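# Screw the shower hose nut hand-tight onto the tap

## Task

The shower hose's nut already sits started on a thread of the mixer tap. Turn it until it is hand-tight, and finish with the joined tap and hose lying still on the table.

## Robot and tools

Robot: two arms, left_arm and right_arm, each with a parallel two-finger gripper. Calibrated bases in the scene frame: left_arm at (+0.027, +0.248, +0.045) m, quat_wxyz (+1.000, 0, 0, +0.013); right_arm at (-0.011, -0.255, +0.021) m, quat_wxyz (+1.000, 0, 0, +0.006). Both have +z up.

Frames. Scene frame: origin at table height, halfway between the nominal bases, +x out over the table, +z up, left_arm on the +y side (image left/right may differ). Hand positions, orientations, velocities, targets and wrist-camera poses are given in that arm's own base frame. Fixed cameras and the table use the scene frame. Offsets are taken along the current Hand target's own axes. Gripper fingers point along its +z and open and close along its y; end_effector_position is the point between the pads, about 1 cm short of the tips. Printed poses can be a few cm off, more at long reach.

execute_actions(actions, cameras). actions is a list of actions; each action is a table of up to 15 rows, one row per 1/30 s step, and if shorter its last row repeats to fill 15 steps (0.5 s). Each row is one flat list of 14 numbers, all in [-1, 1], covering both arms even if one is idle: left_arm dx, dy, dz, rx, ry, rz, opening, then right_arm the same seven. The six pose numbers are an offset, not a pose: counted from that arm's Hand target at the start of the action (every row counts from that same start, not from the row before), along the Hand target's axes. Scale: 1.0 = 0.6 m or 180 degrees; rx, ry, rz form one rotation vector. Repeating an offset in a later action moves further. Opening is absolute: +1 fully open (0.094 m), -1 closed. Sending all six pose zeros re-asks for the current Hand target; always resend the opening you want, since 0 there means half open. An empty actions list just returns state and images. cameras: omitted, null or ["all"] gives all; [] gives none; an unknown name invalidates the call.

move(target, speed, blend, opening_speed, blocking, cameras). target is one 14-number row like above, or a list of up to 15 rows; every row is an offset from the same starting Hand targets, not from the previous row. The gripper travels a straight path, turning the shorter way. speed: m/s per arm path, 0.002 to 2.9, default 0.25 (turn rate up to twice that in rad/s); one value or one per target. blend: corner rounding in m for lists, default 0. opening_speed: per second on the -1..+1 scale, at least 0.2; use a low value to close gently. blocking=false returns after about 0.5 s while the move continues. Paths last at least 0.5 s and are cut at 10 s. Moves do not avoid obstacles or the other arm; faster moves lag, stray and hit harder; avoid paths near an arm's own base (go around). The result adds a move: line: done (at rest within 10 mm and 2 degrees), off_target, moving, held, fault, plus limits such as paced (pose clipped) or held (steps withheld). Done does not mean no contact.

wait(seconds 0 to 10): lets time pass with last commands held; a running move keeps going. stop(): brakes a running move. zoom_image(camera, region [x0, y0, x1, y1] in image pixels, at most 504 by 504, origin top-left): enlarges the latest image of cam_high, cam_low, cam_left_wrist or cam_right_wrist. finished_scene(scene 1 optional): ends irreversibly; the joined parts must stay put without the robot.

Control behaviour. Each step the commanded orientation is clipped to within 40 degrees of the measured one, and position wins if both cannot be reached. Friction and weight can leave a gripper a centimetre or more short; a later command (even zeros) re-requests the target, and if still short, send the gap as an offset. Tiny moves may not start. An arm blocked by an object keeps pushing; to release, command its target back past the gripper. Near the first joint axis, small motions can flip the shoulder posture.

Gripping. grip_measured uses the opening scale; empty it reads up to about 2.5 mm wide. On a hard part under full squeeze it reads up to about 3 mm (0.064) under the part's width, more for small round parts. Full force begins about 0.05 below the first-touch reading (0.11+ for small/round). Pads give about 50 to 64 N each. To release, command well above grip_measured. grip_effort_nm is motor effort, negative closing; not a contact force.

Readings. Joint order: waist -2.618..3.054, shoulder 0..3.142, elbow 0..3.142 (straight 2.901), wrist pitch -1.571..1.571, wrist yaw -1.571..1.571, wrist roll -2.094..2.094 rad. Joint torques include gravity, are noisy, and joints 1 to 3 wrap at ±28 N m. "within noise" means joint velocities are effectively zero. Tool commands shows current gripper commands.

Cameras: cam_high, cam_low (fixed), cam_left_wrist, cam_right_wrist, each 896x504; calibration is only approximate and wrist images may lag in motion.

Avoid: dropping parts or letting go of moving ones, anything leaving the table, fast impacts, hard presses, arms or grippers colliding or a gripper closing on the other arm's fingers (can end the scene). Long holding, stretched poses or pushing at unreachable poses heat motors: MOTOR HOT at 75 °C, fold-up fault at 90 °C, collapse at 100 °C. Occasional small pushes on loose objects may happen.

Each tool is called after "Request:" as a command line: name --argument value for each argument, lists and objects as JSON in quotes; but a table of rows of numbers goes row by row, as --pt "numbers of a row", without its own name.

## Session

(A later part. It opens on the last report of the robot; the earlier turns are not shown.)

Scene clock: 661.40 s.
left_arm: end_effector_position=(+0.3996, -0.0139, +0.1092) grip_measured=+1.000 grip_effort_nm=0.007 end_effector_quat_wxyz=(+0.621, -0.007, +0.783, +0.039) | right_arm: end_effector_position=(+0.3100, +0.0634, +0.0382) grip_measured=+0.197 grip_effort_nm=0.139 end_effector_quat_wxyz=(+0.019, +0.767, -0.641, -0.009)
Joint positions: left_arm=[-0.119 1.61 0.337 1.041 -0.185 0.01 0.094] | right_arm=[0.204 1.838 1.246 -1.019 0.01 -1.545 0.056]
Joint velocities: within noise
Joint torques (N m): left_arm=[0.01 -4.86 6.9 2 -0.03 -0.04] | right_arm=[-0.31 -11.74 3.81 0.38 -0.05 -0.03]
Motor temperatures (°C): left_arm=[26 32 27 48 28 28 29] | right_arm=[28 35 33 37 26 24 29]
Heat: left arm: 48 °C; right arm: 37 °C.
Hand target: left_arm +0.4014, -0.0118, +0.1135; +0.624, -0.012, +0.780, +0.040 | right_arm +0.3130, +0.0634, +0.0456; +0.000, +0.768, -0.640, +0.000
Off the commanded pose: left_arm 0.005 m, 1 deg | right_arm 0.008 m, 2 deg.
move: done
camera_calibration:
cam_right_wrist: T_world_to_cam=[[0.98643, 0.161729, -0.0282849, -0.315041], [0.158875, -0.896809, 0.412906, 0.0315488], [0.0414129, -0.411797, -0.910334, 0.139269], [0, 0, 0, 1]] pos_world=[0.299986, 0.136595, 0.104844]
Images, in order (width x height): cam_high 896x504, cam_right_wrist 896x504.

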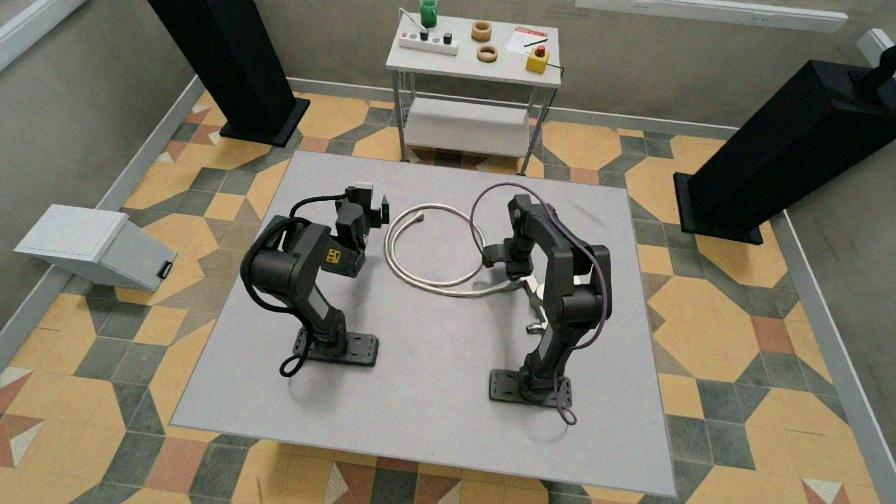

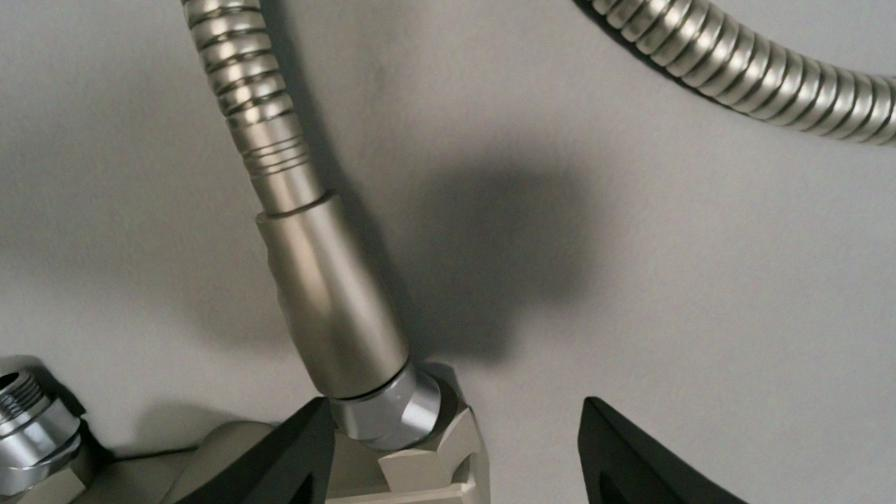

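Request:
move --target '[0,0,0,0,0,0,1,0.0107,0.0493,0,0,0,-0.066,0]' --speed 0.3 --cameras '["cam_low","cam_right_wrist"]'

Request:
zoom_image --camera "cam_right_wrist" --region '[330, 200, 630, 500]'

Request:
zoom_image --camera "cam_low" --region '[0, 160, 300, 300]'

Scene clock: 686.67 s.
left_arm: end_effector_position=(+0.3996, -0.0139, +0.1092) grip_measured=+1.000 grip_effort_nm=0.002 end_effector_quat_wxyz=(+0.621, -0.007, +0.783, +0.039) | right_arm: end_effector_position=(+0.2823, +0.0531, +0.0382) grip_measured=+0.003 grip_effort_nm=-0.149 end_effector_quat_wxyz=(+0.018, +0.830, -0.557, -0.011)
Joint positions: left_arm=[-0.119 1.61 0.337 1.041 -0.185 0.01 0.094] | right_arm=[0.189 1.734 1.117 -0.995 0.01 -1.772 0.047]
Joint velocities: within noise
Joint torques (N m): left_arm=[0.05 -4.86 6.89 2.04 -0.05 -0.03] | right_arm=[-0.68 -10.91 3.74 0.35 -0.04 -0.05]
Motor temperatures (°C): left_arm=[26 32 27 48 28 28 29] | right_arm=[28 37 33 35 26 24 29]
Heat: left arm: 48 °C; right arm: 37 °C.
Hand target: left_arm +0.4014, -0.0118, +0.1135; +0.624, -0.012, +0.780, +0.040 | right_arm +0.2850, +0.0517, +0.0456; +0.000, +0.830, -0.557, +0.000
Off the commanded pose: left_arm 0.005 m, 1 deg | right_arm 0.008 m, 2 deg.
move: done
camera_calibration:
cam_right_wrist: T_world_to_cam=[[0.930358, 0.36544, -0.0298124, -0.281017], [0.345561, -0.846751, 0.404475, -0.0283459], [0.122567, -0.386608, -0.914063, 0.1122], [0, 0, 0, 1]] pos_world=[0.25749, 0.12207, 0.105645]
Images, in order (width x height): cam_low 896x504, cam_right_wrist 896x504.

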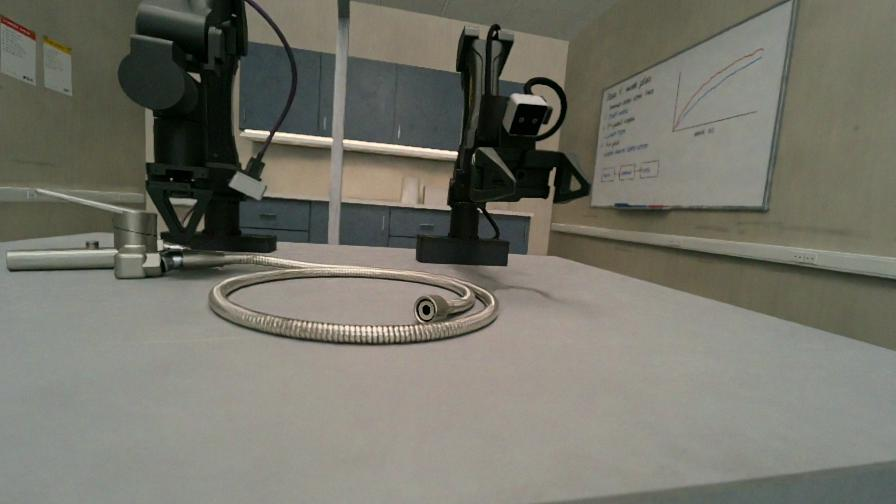

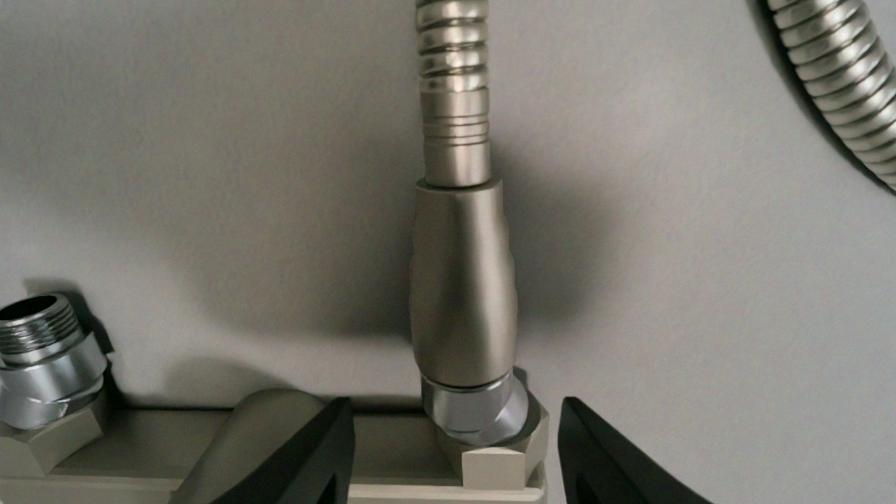

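Scaled by 1.680 from the camera's 896x504 image, which has a finer 1280x720 frame.

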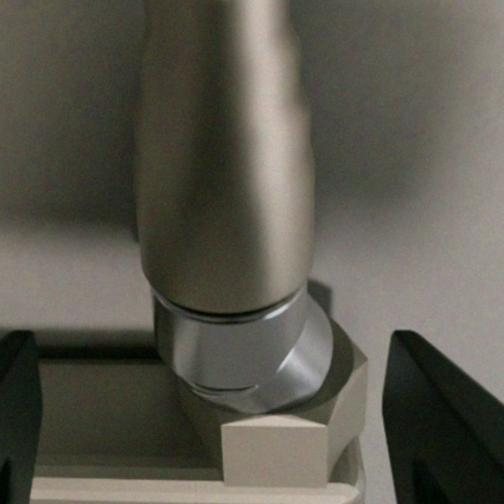

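Scaled by 1.680 from the camera's 896x504 image, which has a finer 1280x720 frame.

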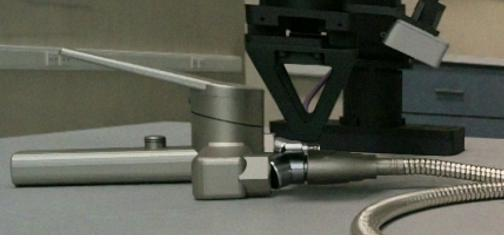

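Request:
move --pt "0 0 0 0 0 0 1 -0.0033 -0.0235 0.0497 -0.18 0.0039 -0.0135 0" --pt "0 0 0 0 0 0 1 -0.002 0.0033 0.0918 -0.18 0.0039 -0.0135 0" --speed '[0.4,0.2]' --cameras '["cam_right_wrist"]'

Scene clock: 706.23 s.
left_arm: end_effector_position=(+0.3996, -0.0139, +0.1092) grip_measured=+1.000 grip_effort_nm=0.002 end_effector_quat_wxyz=(+0.621, -0.007, +0.783, +0.039) | right_arm: end_effector_position=(+0.2908, +0.0547, +0.0075) grip_measured=+0.003 grip_effort_nm=-0.139 end_effector_quat_wxyz=(+0.228, +0.813, -0.519, -0.136)
Joint positions: left_arm=[-0.119 1.61 0.337 1.041 -0.185 0.01 0.094] | right_arm=[0.248 2.265 1.614 -1.449 0.11 -1.727 0.047]
Joint velocities: within noise
Joint torques (N m): left_arm=[-0.03 -4.82 6.86 2.04 -0.04 -0.03] | right_arm=[-0.21 -9.43 0.72 -0.39 0.02 0.01]
Motor temperatures (°C): left_arm=[26 32 27 48 28 28 29] | right_arm=[28 36 34 35 26 24 28]
Heat: left arm: 48 °C; right arm: 36 °C.
Hand target: left_arm +0.4014, -0.0118, +0.1135; +0.624, -0.012, +0.780, +0.040 | right_arm +0.2827, +0.0521, -0.0094; +0.235, +0.809, -0.517, -0.151
Off the commanded pose: left_arm 0.005 m, 1 deg | right_arm 0.019 m, 2 deg.
move: off_target (right_arm)
camera_calibration:
cam_right_wrist: T_world_to_cam=[[0.792333, 0.346406, -0.502206, -0.245575], [0.558576, -0.742951, 0.368804, -0.0848524], [-0.245358, -0.572735, -0.782159, 0.199839], [0, 0, 0, 1]] pos_world=[0.291006, 0.136483, 0.0642709]
Images, in order (width x height): cam_right_wrist 896x504.

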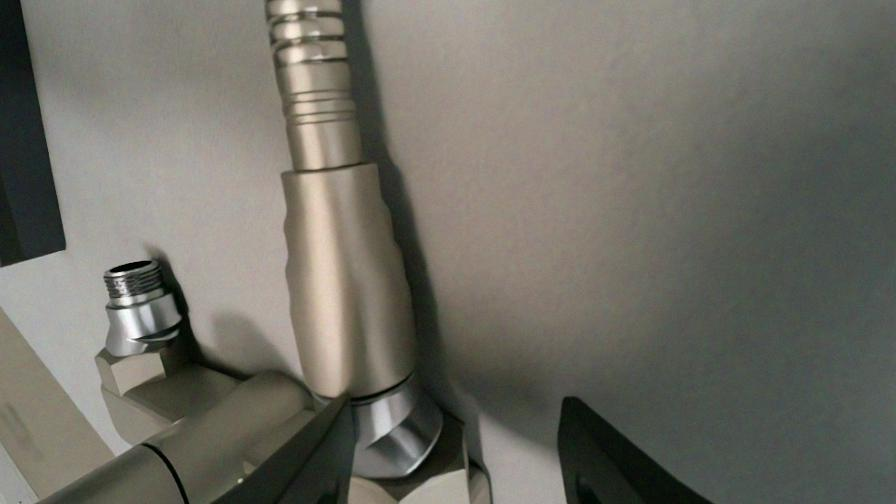

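Request:
move --pt "0 0 0 0 0 0 1 0 0.0 -0.05 0 0 0 0" --pt "0 0 0 0 0 0 1 0 0.0402 -0.0833 0.18 0 0 0.0" --speed '[0.2,0.4]' --cameras '["cam_low","cam_right_wrist"]'

Scene clock: 723.37 s.
left_arm: end_effector_position=(+0.3996, -0.0139, +0.1092) grip_measured=+1.000 grip_effort_nm=0.002 end_effector_quat_wxyz=(+0.621, -0.007, +0.783, +0.039) | right_arm: end_effector_position=(+0.2874, +0.0522, +0.0400) grip_measured=+0.003 grip_effort_nm=-0.134 end_effector_quat_wxyz=(+0.021, +0.841, -0.541, -0.004)
Joint positions: left_arm=[-0.119 1.61 0.337 1.041 -0.185 0.01 0.094] | right_arm=[0.192 1.743 1.136 -0.998 0.025 -1.807 0.047]
Joint velocities: within noise
Joint torques (N m): left_arm=[0.13 -4.88 6.87 2.01 -0.03 -0.01] | right_arm=[-0.55 -10.59 3.7 0.37 -0.17 -0.06]
Motor temperatures (°C): left_arm=[26 32 27 48 28 28 29] | right_arm=[28 36 33 34 26 24 28]
Heat: left arm: 48 °C; right arm: 36 °C.
Hand target: left_arm +0.4014, -0.0118, +0.1135; +0.624, -0.012, +0.780, +0.040 | right_arm +0.2886, +0.0548, +0.0457; +0.000, +0.842, -0.539, +0.000
Off the commanded pose: left_arm 0.005 m, 1 deg | right_arm 0.006 m, 2 deg.
move: done
camera_calibration:
cam_right_wrist: T_world_to_cam=[[0.915697, 0.400941, -0.0272841, -0.28306], [0.374797, -0.827544, 0.417969, -0.0415261], [0.145002, -0.392959, -0.908051, 0.106503], [0, 0, 0, 1]] pos_world=[0.259318, 0.120977, 0.106344]
Images, in order (width x height): cam_low 896x504, cam_right_wrist 896x504.

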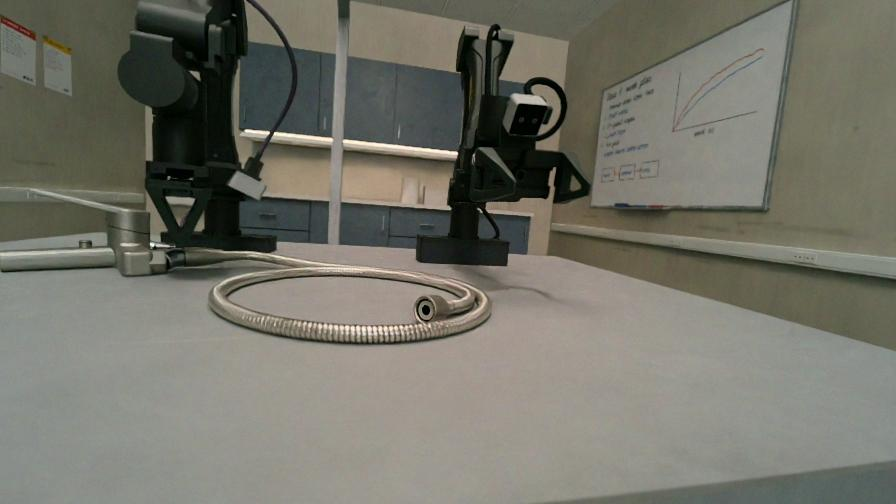

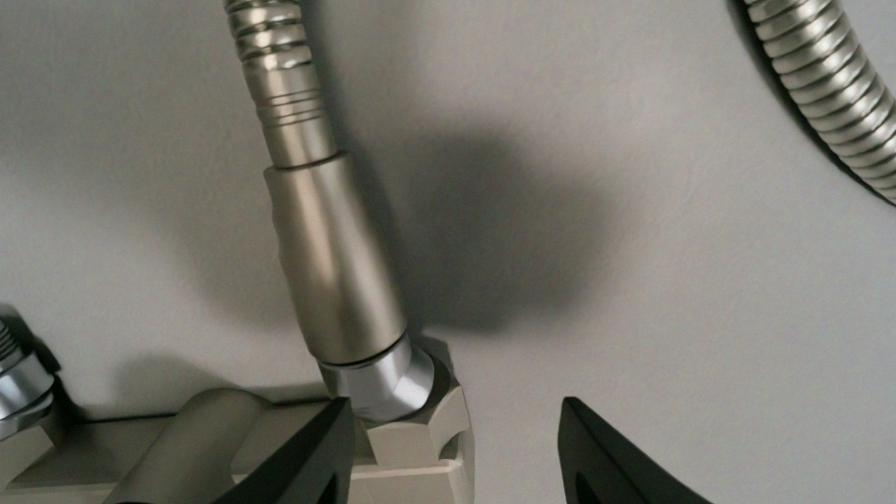

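Request:
move --target '[0,0,0,0,0,0,1,0.006,0.0475,0,0,0,-0.043,0]' --speed 0.3 --cameras '["cam_right_wrist"]'

Scene clock: 745.30 s.
left_arm: end_effector_position=(+0.3996, -0.0139, +0.1092) grip_measured=+1.000 grip_effort_nm=0.002 end_effector_quat_wxyz=(+0.621, -0.007, +0.783, +0.039) | right_arm: end_effector_position=(+0.2636, +0.0362, +0.0402) grip_measured=+0.003 grip_effort_nm=-0.139 end_effector_quat_wxyz=(+0.020, +0.875, -0.484, -0.006)
Joint positions: left_arm=[-0.119 1.61 0.337 1.041 -0.185 0.01 0.094] | right_arm=[0.149 1.648 1.028 -0.985 0.024 -1.982 0.047]
Joint velocities: within noise
Joint torques (N m): left_arm=[-0.01 -4.89 6.86 2.02 -0.09 -0.01] | right_arm=[-0.54 -9.81 3.69 0.34 -0.15 -0.07]
Motor temperatures (°C): left_arm=[26 32 27 48 28 28 29] | right_arm=[28 36 33 34 26 24 28]
Heat: left arm: 48 °C; right arm: 36 °C.
Hand target: left_arm +0.4014, -0.0118, +0.1135; +0.624, -0.012, +0.780, +0.040 | right_arm +0.2642, +0.0396, +0.0457; +0.000, +0.877, -0.481, +0.000
Off the commanded pose: left_arm 0.005 m, 1 deg | right_arm 0.006 m, 2 deg.
move: done
camera_calibration:
cam_right_wrist: T_world_to_cam=[[0.854932, 0.517925, -0.0290596, -0.242935], [0.482674, -0.773721, 0.410343, -0.0759754], [0.190043, -0.364842, -0.911468, 0.091092], [0, 0, 0, 1]] pos_world=[0.227053, 0.100273, 0.107144]
Images, in order (width x height): cam_right_wrist 896x504.

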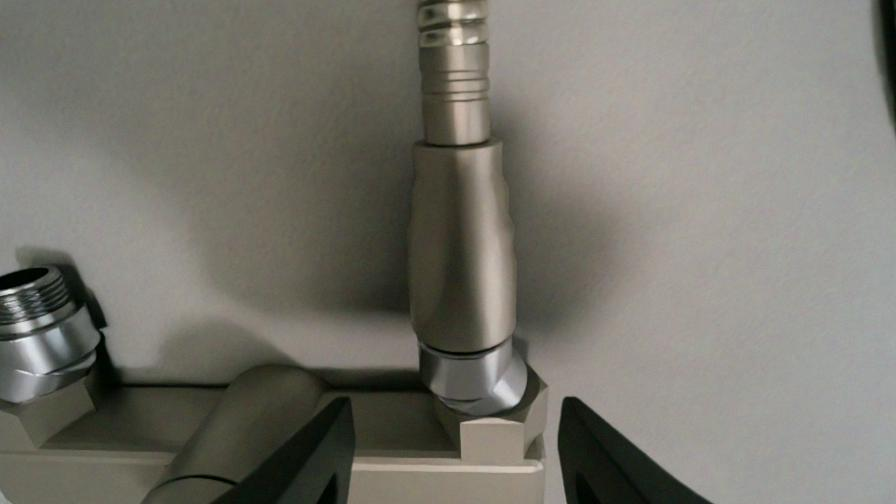

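Request:
move --pt "0 0 0 0 0 0 1 -0.0167 -0.0033 0 0 0 0 0" --pt "0 0 0 0 0 0 1 -0.0167 -0.0033 0.0845 0 0 0 0" --speed '[0.2,0.15]' --cameras '["cam_right_wrist"]'

Scene clock: 756.57 s.
left_arm: end_effector_position=(+0.3996, -0.0139, +0.1092) grip_measured=+1.000 grip_effort_nm=0.002 end_effector_quat_wxyz=(+0.621, -0.007, +0.783, +0.039) | right_arm: end_effector_position=(+0.2621, +0.0450, +0.0009) grip_measured=+0.003 grip_effort_nm=-0.139 end_effector_quat_wxyz=(+0.006, +0.876, -0.482, +0.010)
Joint positions: left_arm=[-0.119 1.61 0.337 1.041 -0.185 0.01 0.094] | right_arm=[0.181 1.68 0.89 -0.772 0.022 -1.956 0.047]
Joint velocities: within noise
Joint torques (N m): left_arm=[0.1 -4.75 6.91 2.02 -0.03 -0.02] | right_arm=[0.51 -5.38 3.78 0.46 -0.14 0.05]
Motor temperatures (°C): left_arm=[26 32 27 48 28 28 29] | right_arm=[28 36 33 34 26 24 28]
Heat: left arm: 48 °C; right arm: 36 °C.
Hand target: left_arm +0.4014, -0.0118, +0.1135; +0.624, -0.012, +0.780, +0.040 | right_arm +0.2605, +0.0491, -0.0050; +0.000, +0.877, -0.481, +0.000
Off the commanded pose: left_arm 0.005 m, 1 deg | right_arm 0.007 m, 1 deg.
move: done
camera_calibration:
cam_right_wrist: T_world_to_cam=[[0.852126, 0.523204, 0.0117738, -0.24695], [0.469547, -0.774284, 0.424276, -0.0489621], [0.231099, -0.356008, -0.905457, 0.0476428], [0, 0, 0, 1]] pos_world=[0.222412, 0.108256, 0.0668194]
Images, in order (width x height): cam_right_wrist 896x504.

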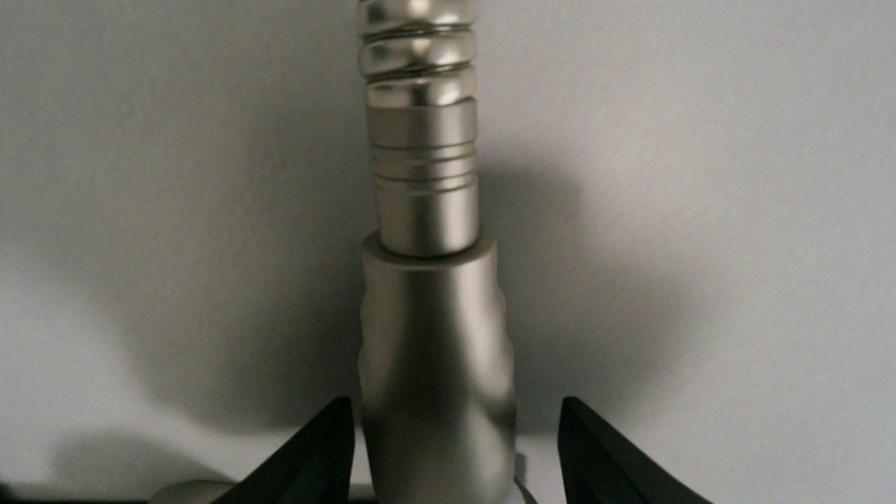

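Request:
move --pt "0 0 0 0 0 0 1 0 0.0067 0 0 0 0 0" --pt "0 0 0 0 0 0 1 0 0.0067 0 0 0 0 -0.8" --pt "0 0 0 0 0 0 1 0 0.0067 0 0 0 0.075 -0.8" --speed '[0.1,0.1,0.1]' --opening_speed 1.0 --cameras '["cam_low","cam_high","cam_right_wrist"]'

Scene clock: 768.67 s.
left_arm: end_effector_position=(+0.3996, -0.0139, +0.1092) grip_measured=+1.000 grip_effort_nm=0.002 end_effector_quat_wxyz=(+0.621, -0.007, +0.783, +0.039) | right_arm: end_effector_position=(+0.2626, +0.0451, -0.0014) grip_measured=-0.405 grip_effort_nm=-1.038 end_effector_quat_wxyz=(+0.002, +0.827, -0.562, +0.014)
Joint positions: left_arm=[-0.119 1.61 0.337 1.041 -0.185 0.01 0.094] | right_arm=[0.181 1.68 0.88 -0.754 0.022 -1.767 0.028]
Joint velocities: within noise
Joint torques (N m): left_arm=[0.1 -4.83 6.84 2.02 -0.05 -0.02] | right_arm=[0.06 -6.37 3.48 0.32 -0.13 0.36]
Motor temperatures (°C): left_arm=[26 32 27 48 28 28 29] | right_arm=[28 35 33 34 26 24 28]
Heat: left arm: 48 °C; right arm: 35 °C.
Hand target: left_arm +0.4014, -0.0118, +0.1135; +0.624, -0.012, +0.780, +0.040 | right_arm +0.2571, +0.0469, -0.0050; +0.000, +0.814, -0.581, +0.000
Off the commanded pose: left_arm 0.005 m, 1 deg | right_arm 0.007 m, 3 deg.
move: off_target (right_arm)
camera_calibration:
cam_right_wrist: T_world_to_cam=[[0.934913, 0.354078, 0.023799, -0.261506], [0.311126, -0.850067, 0.424955, -0.00311995], [0.170698, -0.389891, -0.904902, 0.062872], [0, 0, 0, 1]] pos_world=[0.234724, 0.114455, 0.0644424]
Images, in order (width x height): cam_high 896x504, cam_low 896x504, cam_right_wrist 896x504.

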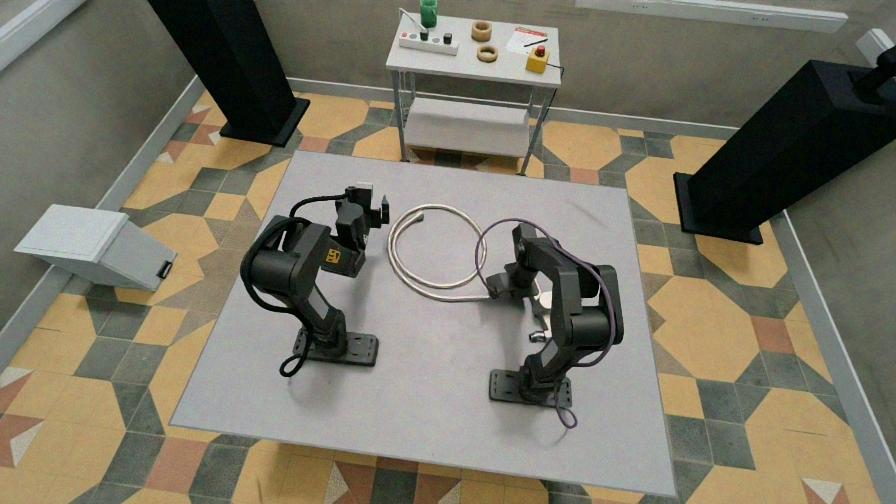

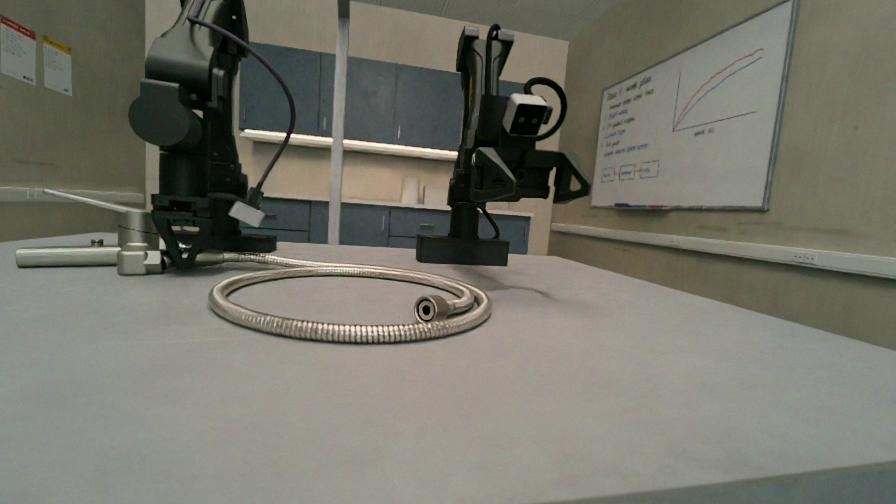

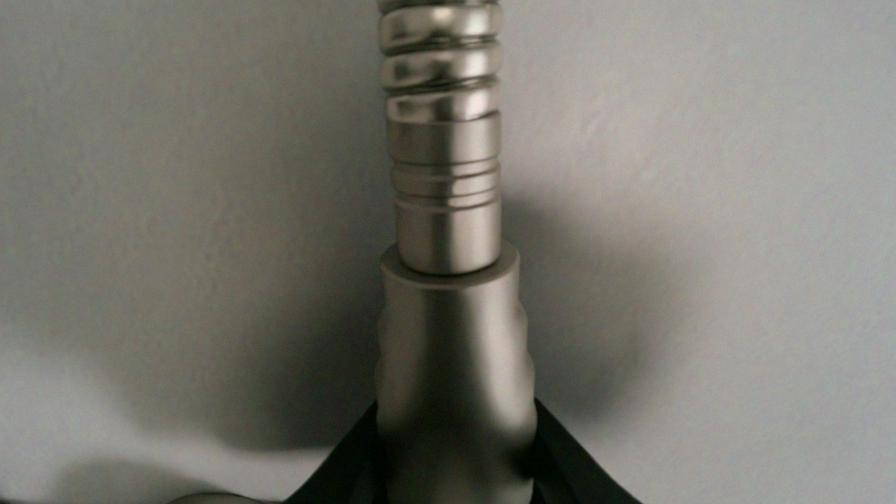

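Request:
move --target '[0,0,0,0,0,0,1,0.0016,-0.0047,-0.0025,0.2,0,0,-0.8]' --speed 0.3 --cameras '["cam_low","cam_high","cam_right_wrist"]'

Request:
zoom_image --camera "cam_low" --region '[0, 160, 300, 300]'

Scene clock: 775.43 s.
left_arm: end_effector_position=(+0.3996, -0.0139, +0.1092) grip_measured=+1.000 grip_effort_nm=0.002 end_effector_quat_wxyz=(+0.621, -0.007, +0.783, +0.039) | right_arm: end_effector_position=(+0.2648, +0.0457, +0.0011) grip_measured=-0.405 grip_effort_nm=-1.038 end_effector_quat_wxyz=(-0.245, +0.778, -0.547, +0.186)
Joint positions: left_arm=[-0.119 1.61 0.337 1.041 -0.185 0.01 0.094] | right_arm=[0.078 1.244 0.288 0 -0.134 -1.795 0.028]
Joint velocities: within noise
Joint torques (N m): left_arm=[0.12 -4.83 6.9 1.97 -0.08 -0.01] | right_arm=[-0.55 -3.12 2.99 1.72 -0.17 0.11]
Motor temperatures (°C): left_arm=[26 32 27 48 28 28 29] | right_arm=[28 35 33 34 26 24 29]
Heat: left arm: 48 °C; right arm: 35 °C.
Hand target: left_arm +0.4014, -0.0118, +0.1135; +0.624, -0.012, +0.780, +0.040 | right_arm +0.2600, +0.0469, -0.0035; -0.251, +0.774, -0.552, +0.179
Off the commanded pose: left_arm 0.005 m, 1 deg | right_arm 0.007 m, 1 deg.
move: done
camera_calibration:
cam_right_wrist: T_world_to_cam=[[0.759229, 0.263742, 0.594988, -0.213797], [0.0644946, -0.940198, 0.334466, 0.0652681], [0.64762, -0.215563, -0.730836, -0.0695009], [0, 0, 0, 1]] pos_world=[0.203122, 0.10277, 0.054583]
Images, in order (width x height): cam_high 896x504, cam_low 896x504, cam_right_wrist 896x504.

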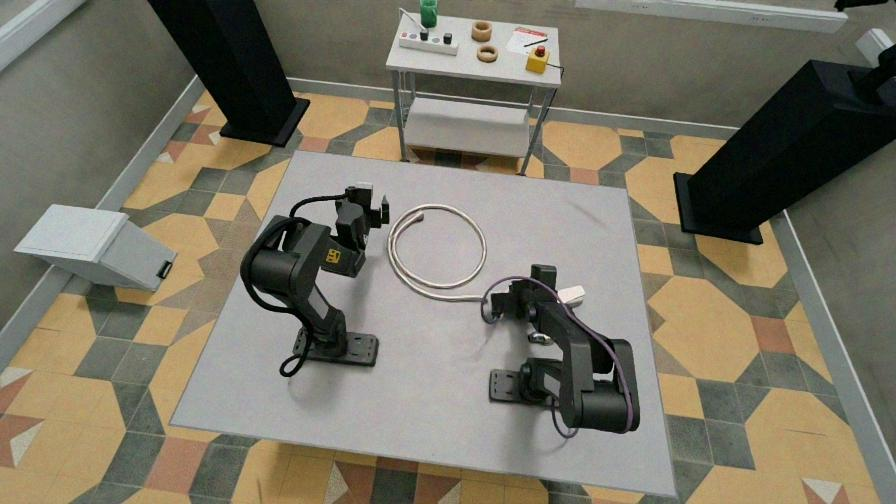

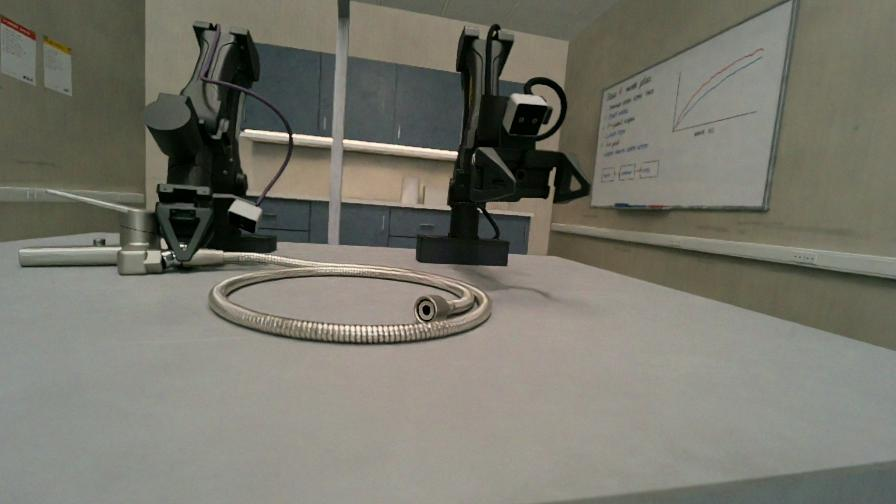

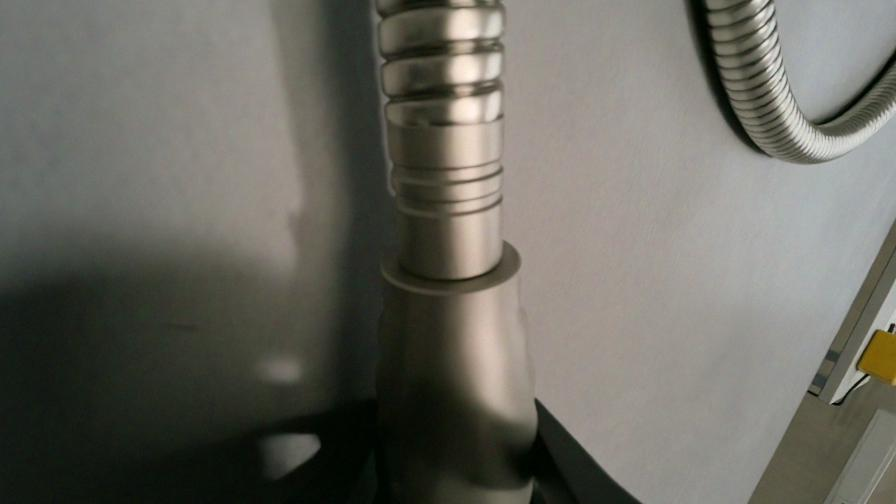

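Scaled by 1.680 from the camera's 896x504 image, which has a finer 1280x720 frame.

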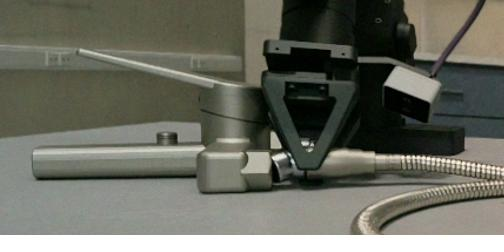

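Request:
move --pt "0 0 0 0 0 0 1 0 0 0 0 0 0 -0.1" --pt "0 0 0 0 0 0 1 0.0 -0.044 -0.0607 -0.2 0 0 -0.1" --pt "0 0 0 0 0 0 1 0.0035 -0.0382 -0.0078 -0.38 0 0 -0.1" --pt "0 0 0 0 0 0 1 0.0035 0.0083 0.0105 -0.38 0 0 -0.1" --speed '[0.3,0.45,0.45,0.2]' --blend '[0,0.01,0,0]' --cameras '["cam_low","cam_right_wrist"]'

Request:
zoom_image --camera "cam_low" --region '[0, 160, 300, 300]'

Scene clock: 793.03 s.
left_arm: end_effector_position=(+0.3996, -0.0139, +0.1092) grip_measured=+1.000 grip_effort_nm=0.002 end_effector_quat_wxyz=(+0.621, -0.007, +0.783, +0.039) | right_arm: end_effector_position=(+0.2580, +0.0431, +0.0023) grip_measured=-0.102 grip_effort_nm=0.110 end_effector_quat_wxyz=(+0.230, +0.779, -0.559, -0.164)
Joint positions: left_arm=[-0.119 1.61 0.337 1.041 -0.185 0.01 0.094] | right_arm=[0.207 2.195 1.452 -1.396 0.067 -1.67 0.042]
Joint velocities: within noise
Joint torques (N m): left_arm=[0.02 -4.79 6.83 2 -0.08 0.01] | right_arm=[0.21 -8.38 2.56 -0.4 0.07 0.02]
Motor temperatures (°C): left_arm=[26 32 27 48 28 28 29] | right_arm=[28 34 33 36 26 24 29]
Heat: left arm: 48 °C; right arm: 36 °C.
Hand target: left_arm +0.4014, -0.0118, +0.1135; +0.624, -0.012, +0.780, +0.040 | right_arm +0.2604, +0.0448, -0.0115; +0.227, +0.782, -0.557, -0.162
Off the commanded pose: left_arm 0.005 m, 1 deg | right_arm 0.014 m, 1 deg.
move: off_target (right_arm)
camera_calibration:
cam_right_wrist: T_world_to_cam=[[0.806971, 0.256015, -0.532216, -0.218081], [0.485243, -0.801103, 0.35039, -0.0517634], [-0.336655, -0.541009, -0.770696, 0.203309], [0, 0, 0, 1]] pos_world=[0.269548, 0.124356, 0.0587604]
Images, in order (width x height): cam_low 896x504, cam_right_wrist 896x504.

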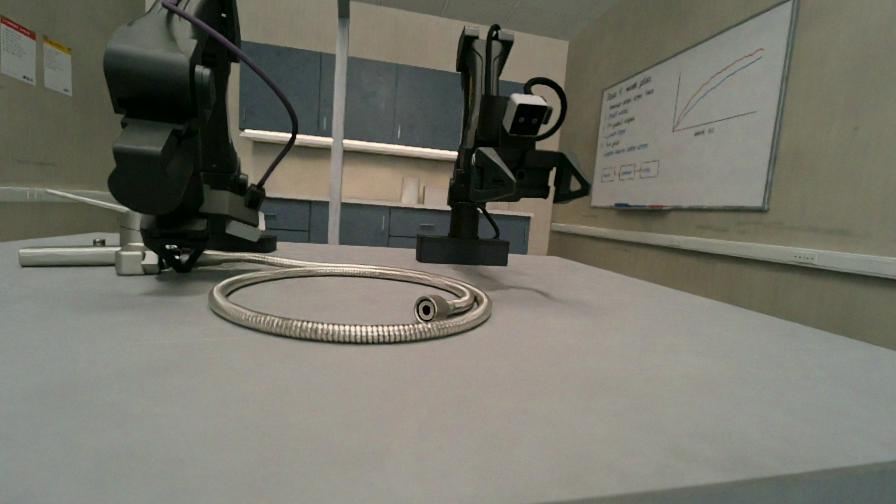

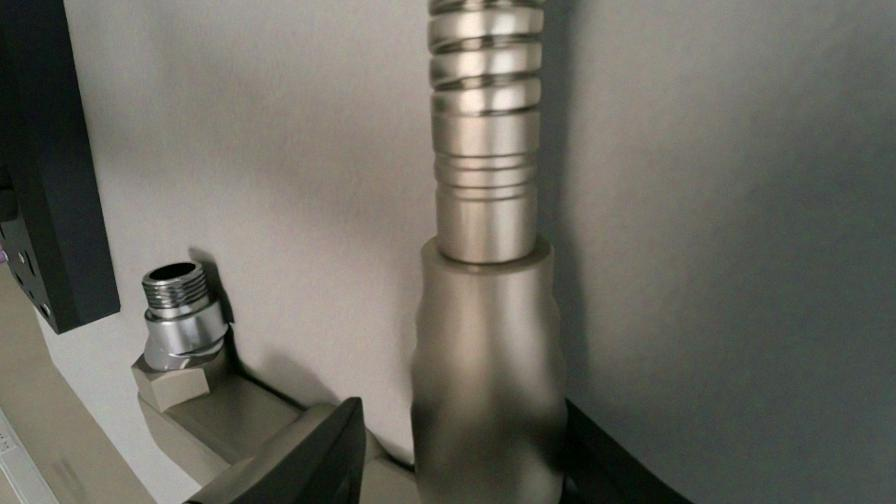

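Scaled by 1.680 from the camera's 896x504 image, which has a finer 1280x720 frame.

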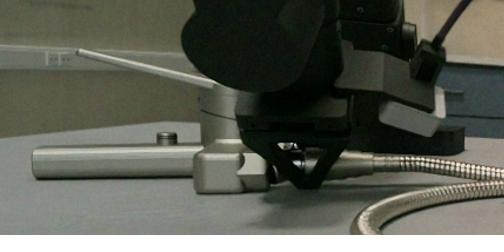

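Request:
move --pt "0 0 0 0 0 0 1 0 -0.0083 -0.005 0 0 0 -0.1" --pt "0 0 0 0 0 0 1 0 -0.0083 -0.004 0 0 0 -0.8" --pt "0 0 0 0 0 0 1 -0.0012 0.004 -0.0087 0.18 0 0 -0.8" --pt "0 0 0 0 0 0 1 -0.0035 0.0067 -0.0117 0.39 0 0 -0.8" --speed '[0.15,0.1,0.45,0.45]' --blend '[0,0,0.01,0]' --cameras '["cam_low","cam_right_wrist"]'

Request:
zoom_image --camera "cam_low" --region '[0, 160, 300, 300]'

Scene clock: 811.10 s.
left_arm: end_effector_position=(+0.3996, -0.0139, +0.1092) grip_measured=+1.000 grip_effort_nm=0.007 end_effector_quat_wxyz=(+0.621, -0.007, +0.783, +0.039) | right_arm: end_effector_position=(+0.2618, +0.0445, +0.0013) grip_measured=-0.413 grip_effort_nm=-1.038 end_effector_quat_wxyz=(-0.252, +0.772, -0.549, +0.195)
Joint positions: left_arm=[-0.119 1.61 0.337 1.041 -0.185 0.01 0.094] | right_arm=[0.077 1.214 0.254 0.027 -0.131 -1.785 0.028]
Joint velocities: within noise
Joint torques (N m): left_arm=[0.09 -4.85 6.9 2.01 -0.07 -0.02] | right_arm=[-0.58 -1.44 3.17 1.95 -0.3 0.05]
Motor temperatures (°C): left_arm=[26 32 27 48 28 28 29] | right_arm=[28 35 33 34 26 24 29]
Heat: left arm: 48 °C; right arm: 35 °C.
Hand target: left_arm +0.4014, -0.0118, +0.1135; +0.624, -0.012, +0.780, +0.040 | right_arm +0.2601, +0.0469, -0.0035; -0.264, +0.770, -0.549, +0.188
Off the commanded pose: left_arm 0.005 m, 1 deg | right_arm 0.006 m, 2 deg.
move: done; target 2's new opening was sent with right_arm's hand 0.017 m and 1 deg from that target
camera_calibration:
cam_right_wrist: T_world_to_cam=[[0.748064, 0.252812, 0.613585, -0.207918], [0.0466692, -0.942345, 0.331372, 0.0690137], [0.661984, -0.219252, -0.716733, -0.0713393], [0, 0, 0, 1]] pos_world=[0.199541, 0.101958, 0.0535751]
Images, in order (width x height): cam_low 896x504, cam_right_wrist 896x504.

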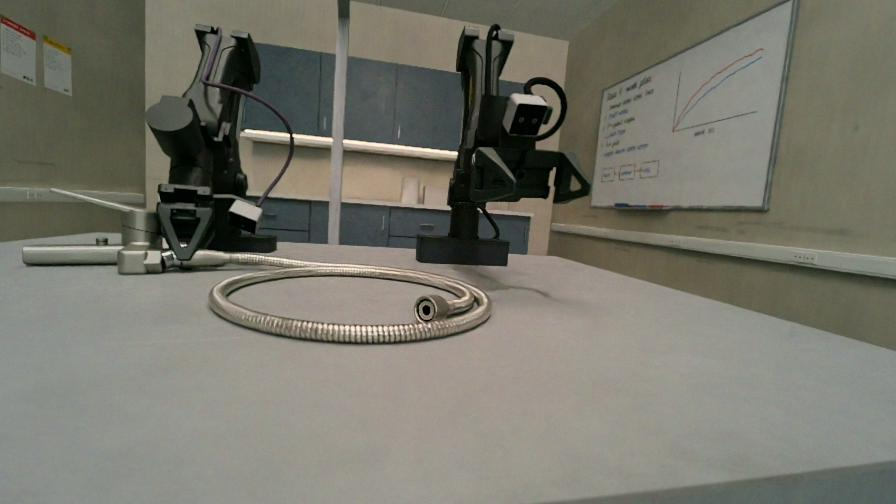

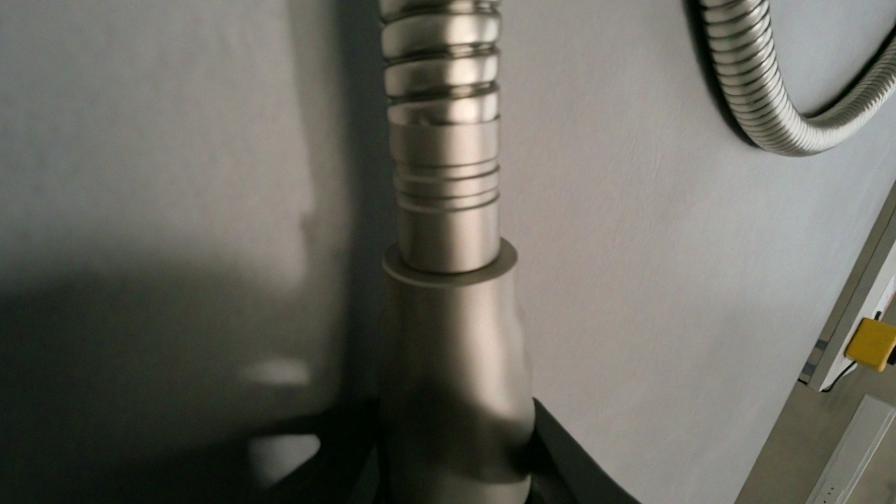

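Scaled by 1.680 from the camera's 896x504 image, which has a finer 1280x720 frame.

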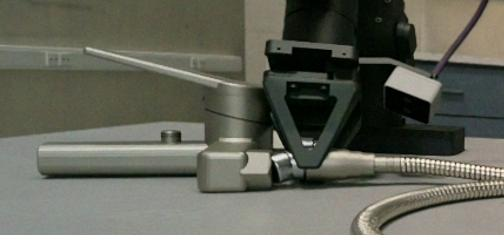

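Request:
move --pt "0 0 0 0 0 0 1 0 0 0 0 0 0 -0.1" --pt "0 0 0 0 0 0 1 0.0 -0.044 -0.0607 -0.21 0 0 -0.1" --pt "0 0 0 0 0 0 1 0.0035 -0.0457 -0.0007 -0.39 0 0 -0.1" --pt "0 0 0 0 0 0 1 0.0035 0.0013 0.0163 -0.39 0 0 -0.1" --pt "0 0 0 0 0 0 1 0.0035 0.0013 0.0163 -0.39 0 0 -0.8" --speed '[0.3,0.45,0.45,0.2,0.2]' --blend '[0,0.01,0,0,0]' --cameras '["cam_right_wrist"]'

Request:
zoom_image --camera "cam_right_wrist" --region '[340, 230, 600, 504]'

Scene clock: 832.23 s.
left_arm: end_effector_position=(+0.3996, -0.0139, +0.1092) grip_measured=+1.000 grip_effort_nm=0.007 end_effector_quat_wxyz=(+0.621, -0.007, +0.783, +0.039) | right_arm: end_effector_position=(+0.2702, +0.0478, -0.0043) grip_measured=-0.797 grip_effort_nm=-0.154 end_effector_quat_wxyz=(+0.218, +0.784, -0.561, -0.151)
Joint positions: left_arm=[-0.119 1.61 0.337 1.041 -0.185 0.01 0.094] | right_arm=[0.215 2.217 1.479 -1.367 0.067 -1.667 0.01]
Joint velocities: within noise
Joint torques (N m): left_arm=[0.1 -4.82 6.89 2.01 -0.08 -0.01] | right_arm=[0.2 -8.77 3.08 -0.77 0.04 0.01]
Motor temperatures (°C): left_arm=[26 32 27 48 28 28 29] | right_arm=[28 34 33 38 26 24 29]
Heat: left arm: 48 °C; right arm: 38 °C.
Hand target: left_arm +0.4014, -0.0118, +0.1135; +0.624, -0.012, +0.780, +0.040 | right_arm +0.2658, +0.0467, -0.0117; +0.227, +0.782, -0.557, -0.162
Off the commanded pose: left_arm 0.005 m, 1 deg | right_arm 0.009 m, 2 deg.
move: done; target 5's new opening was sent with right_arm's hand 0.024 m and 4 deg from that target
camera_calibration:
cam_right_wrist: T_world_to_cam=[[0.823742, 0.263231, -0.502153, -0.237351], [0.47686, -0.800752, 0.362493, -0.0492757], [-0.306681, -0.538057, -0.785138, 0.196525], [0, 0, 0, 1]] pos_world=[0.279284, 0.128762, 0.0529746]
Images, in order (width x height): cam_right_wrist 896x504.

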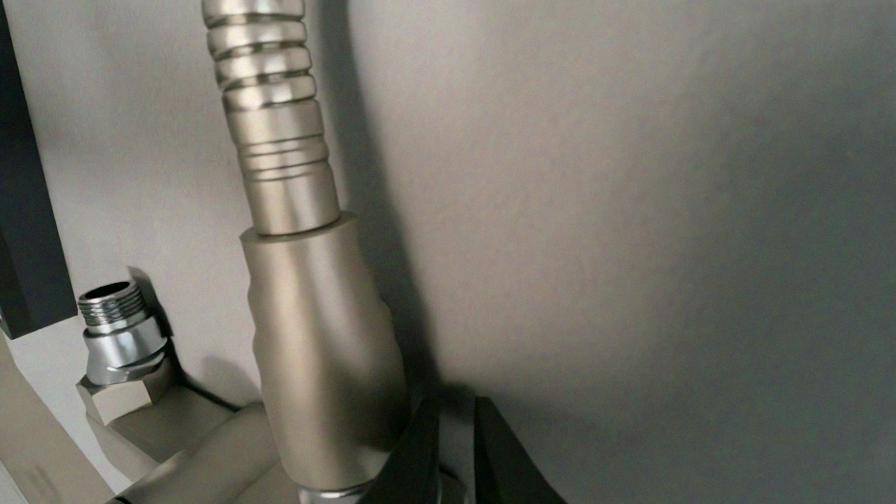

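Scaled by 1.839 from the camera's 896x504 image, which has a finer 1280x720 frame.

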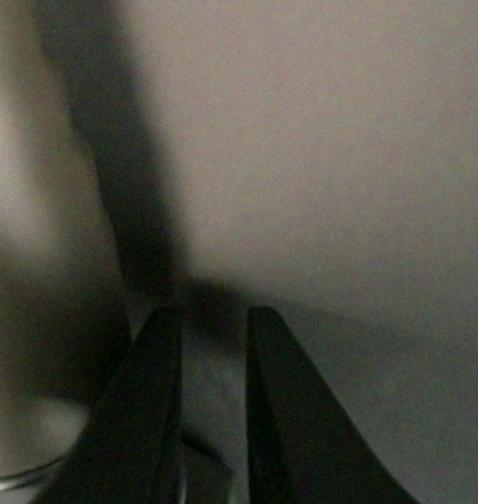

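Request:
move --pt "0 0 0 0 0 0 1 0 0.0 -0.06 0 0 0 -0.8" --pt "0 0 0 0 0 0 1 0 0.0402 -0.0833 0.18 0 0 0.0" --speed '[0.2,0.4]' --cameras '["cam_low","cam_right_wrist"]'

Request:
zoom_image --camera "cam_right_wrist" --region '[250, 200, 550, 500]'

Scene clock: 845.90 s.
left_arm: end_effector_position=(+0.3996, -0.0139, +0.1092) grip_measured=+1.000 grip_effort_nm=0.002 end_effector_quat_wxyz=(+0.621, -0.007, +0.783, +0.039) | right_arm: end_effector_position=(+0.2700, +0.0471, +0.0383) grip_measured=-0.003 grip_effort_nm=0.144 end_effector_quat_wxyz=(+0.021, +0.814, -0.580, -0.003)
Joint positions: left_arm=[-0.119 1.61 0.337 1.041 -0.185 0.01 0.094] | right_arm=[0.186 1.682 1.058 -0.982 0.025 -1.718 0.047]
Joint velocities: within noise
Joint torques (N m): left_arm=[0.13 -4.81 6.97 2.01 -0.04 -0.02] | right_arm=[-0.58 -9.83 3.71 0.39 -0.17 -0.05]
Motor temperatures (°C): left_arm=[26 32 27 48 28 28 29] | right_arm=[28 34 33 36 26 24 29]
Heat: left arm: 48 °C; right arm: 36 °C.
Hand target: left_arm +0.4014, -0.0118, +0.1135; +0.624, -0.012, +0.780, +0.040 | right_arm +0.2719, +0.0488, +0.0435; +0.000, +0.814, -0.581, +0.000
Off the commanded pose: left_arm 0.005 m, 1 deg | right_arm 0.006 m, 2 deg.
move: done
camera_calibration:
cam_right_wrist: T_world_to_cam=[[0.949644, 0.312154, -0.0271284, -0.270144], [0.294095, -0.858129, 0.42086, -0.0154291], [0.108093, -0.407645, -0.90672, 0.116108], [0, 0, 0, 1]] pos_world=[0.248528, 0.118417, 0.104442]
Images, in order (width x height): cam_low 896x504, cam_right_wrist 896x504.

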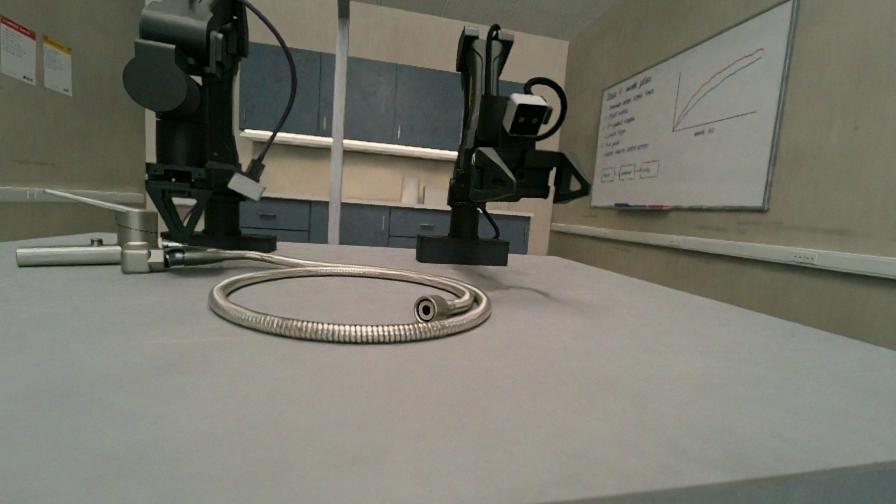

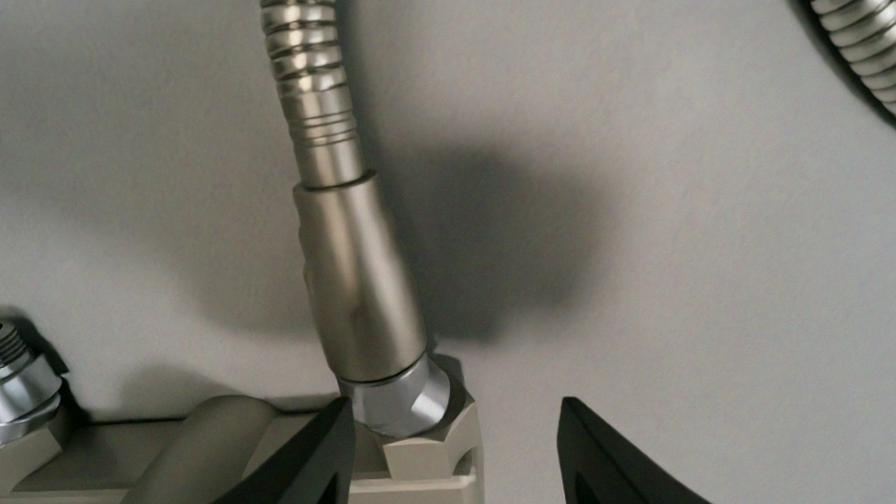

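Scaled by 1.680 from the camera's 896x504 image, which has a finer 1280x720 frame.

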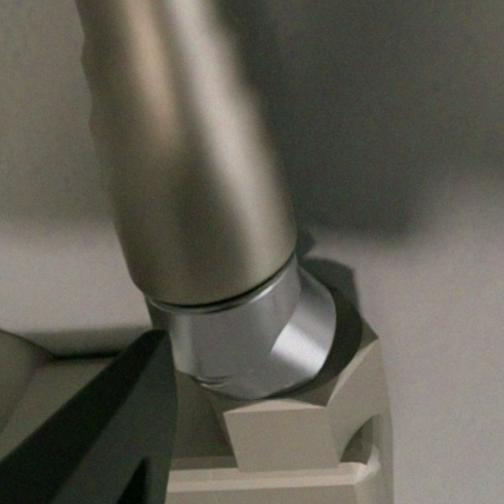

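Request:
move --pt "0 0 0 0 0 0 1 0.0043 0.04 0.01 0 0 -0.045 0" --pt "0 0 0 0 0 0 1 0.0043 0.04 0.0808 0 0 -0.045 0" --speed '[0.3,0.15]' --cameras '["cam_right_wrist"]'

Scene clock: 869.77 s.
left_arm: end_effector_position=(+0.3996, -0.0139, +0.1092) grip_measured=+1.000 grip_effort_nm=0.002 end_effector_quat_wxyz=(+0.621, -0.007, +0.783, +0.039) | right_arm: end_effector_position=(+0.2515, +0.0372, +0.0006) grip_measured=-0.003 grip_effort_nm=0.139 end_effector_quat_wxyz=(+0.006, +0.853, -0.522, +0.011)
Joint positions: left_arm=[-0.119 1.61 0.337 1.041 -0.185 0.01 0.094] | right_arm=[0.159 1.639 0.843 -0.766 0.024 -1.884 0.047]
Joint velocities: within noise
Joint torques (N m): left_arm=[0.12 -4.77 6.78 2.03 -0.06 0] | right_arm=[-0.51 -5.01 3.71 0.47 -0.14 -0.06]
Motor temperatures (°C): left_arm=[26 32 27 48 28 28 29] | right_arm=[28 35 33 34 26 24 28]
Heat: left arm: 48 °C; right arm: 35 °C.
Hand target: left_arm +0.4014, -0.0118, +0.1135; +0.624, -0.012, +0.780, +0.040 | right_arm +0.2501, +0.0385, -0.0050; +0.000, +0.853, -0.522, +0.000
Off the commanded pose: left_arm 0.005 m, 1 deg | right_arm 0.006 m, 1 deg.
move: done
camera_calibration:
cam_right_wrist: T_world_to_cam=[[0.897229, 0.441372, 0.0130753, -0.242184], [0.394457, -0.814465, 0.4255, -0.0295078], [0.198453, -0.376614, -0.904864, 0.055919], [0, 0, 0, 1]] pos_world=[0.217836, 0.10392, 0.0663213]
Images, in order (width x height): cam_right_wrist 896x504.

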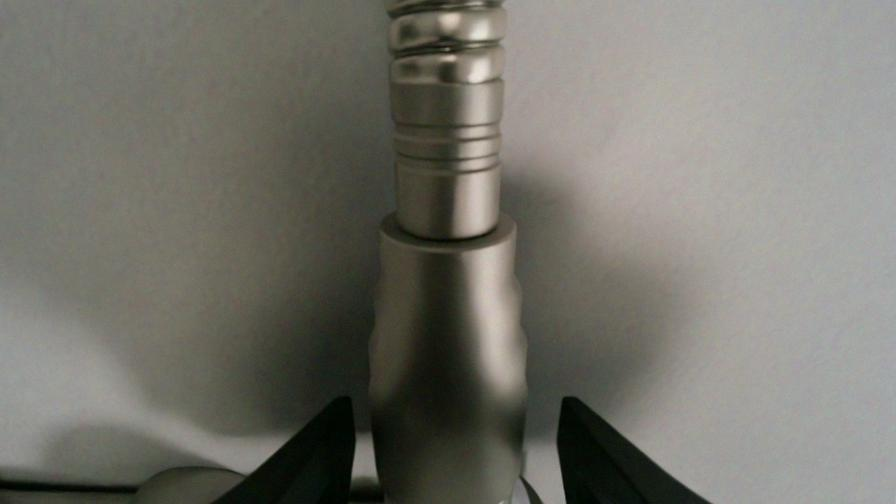

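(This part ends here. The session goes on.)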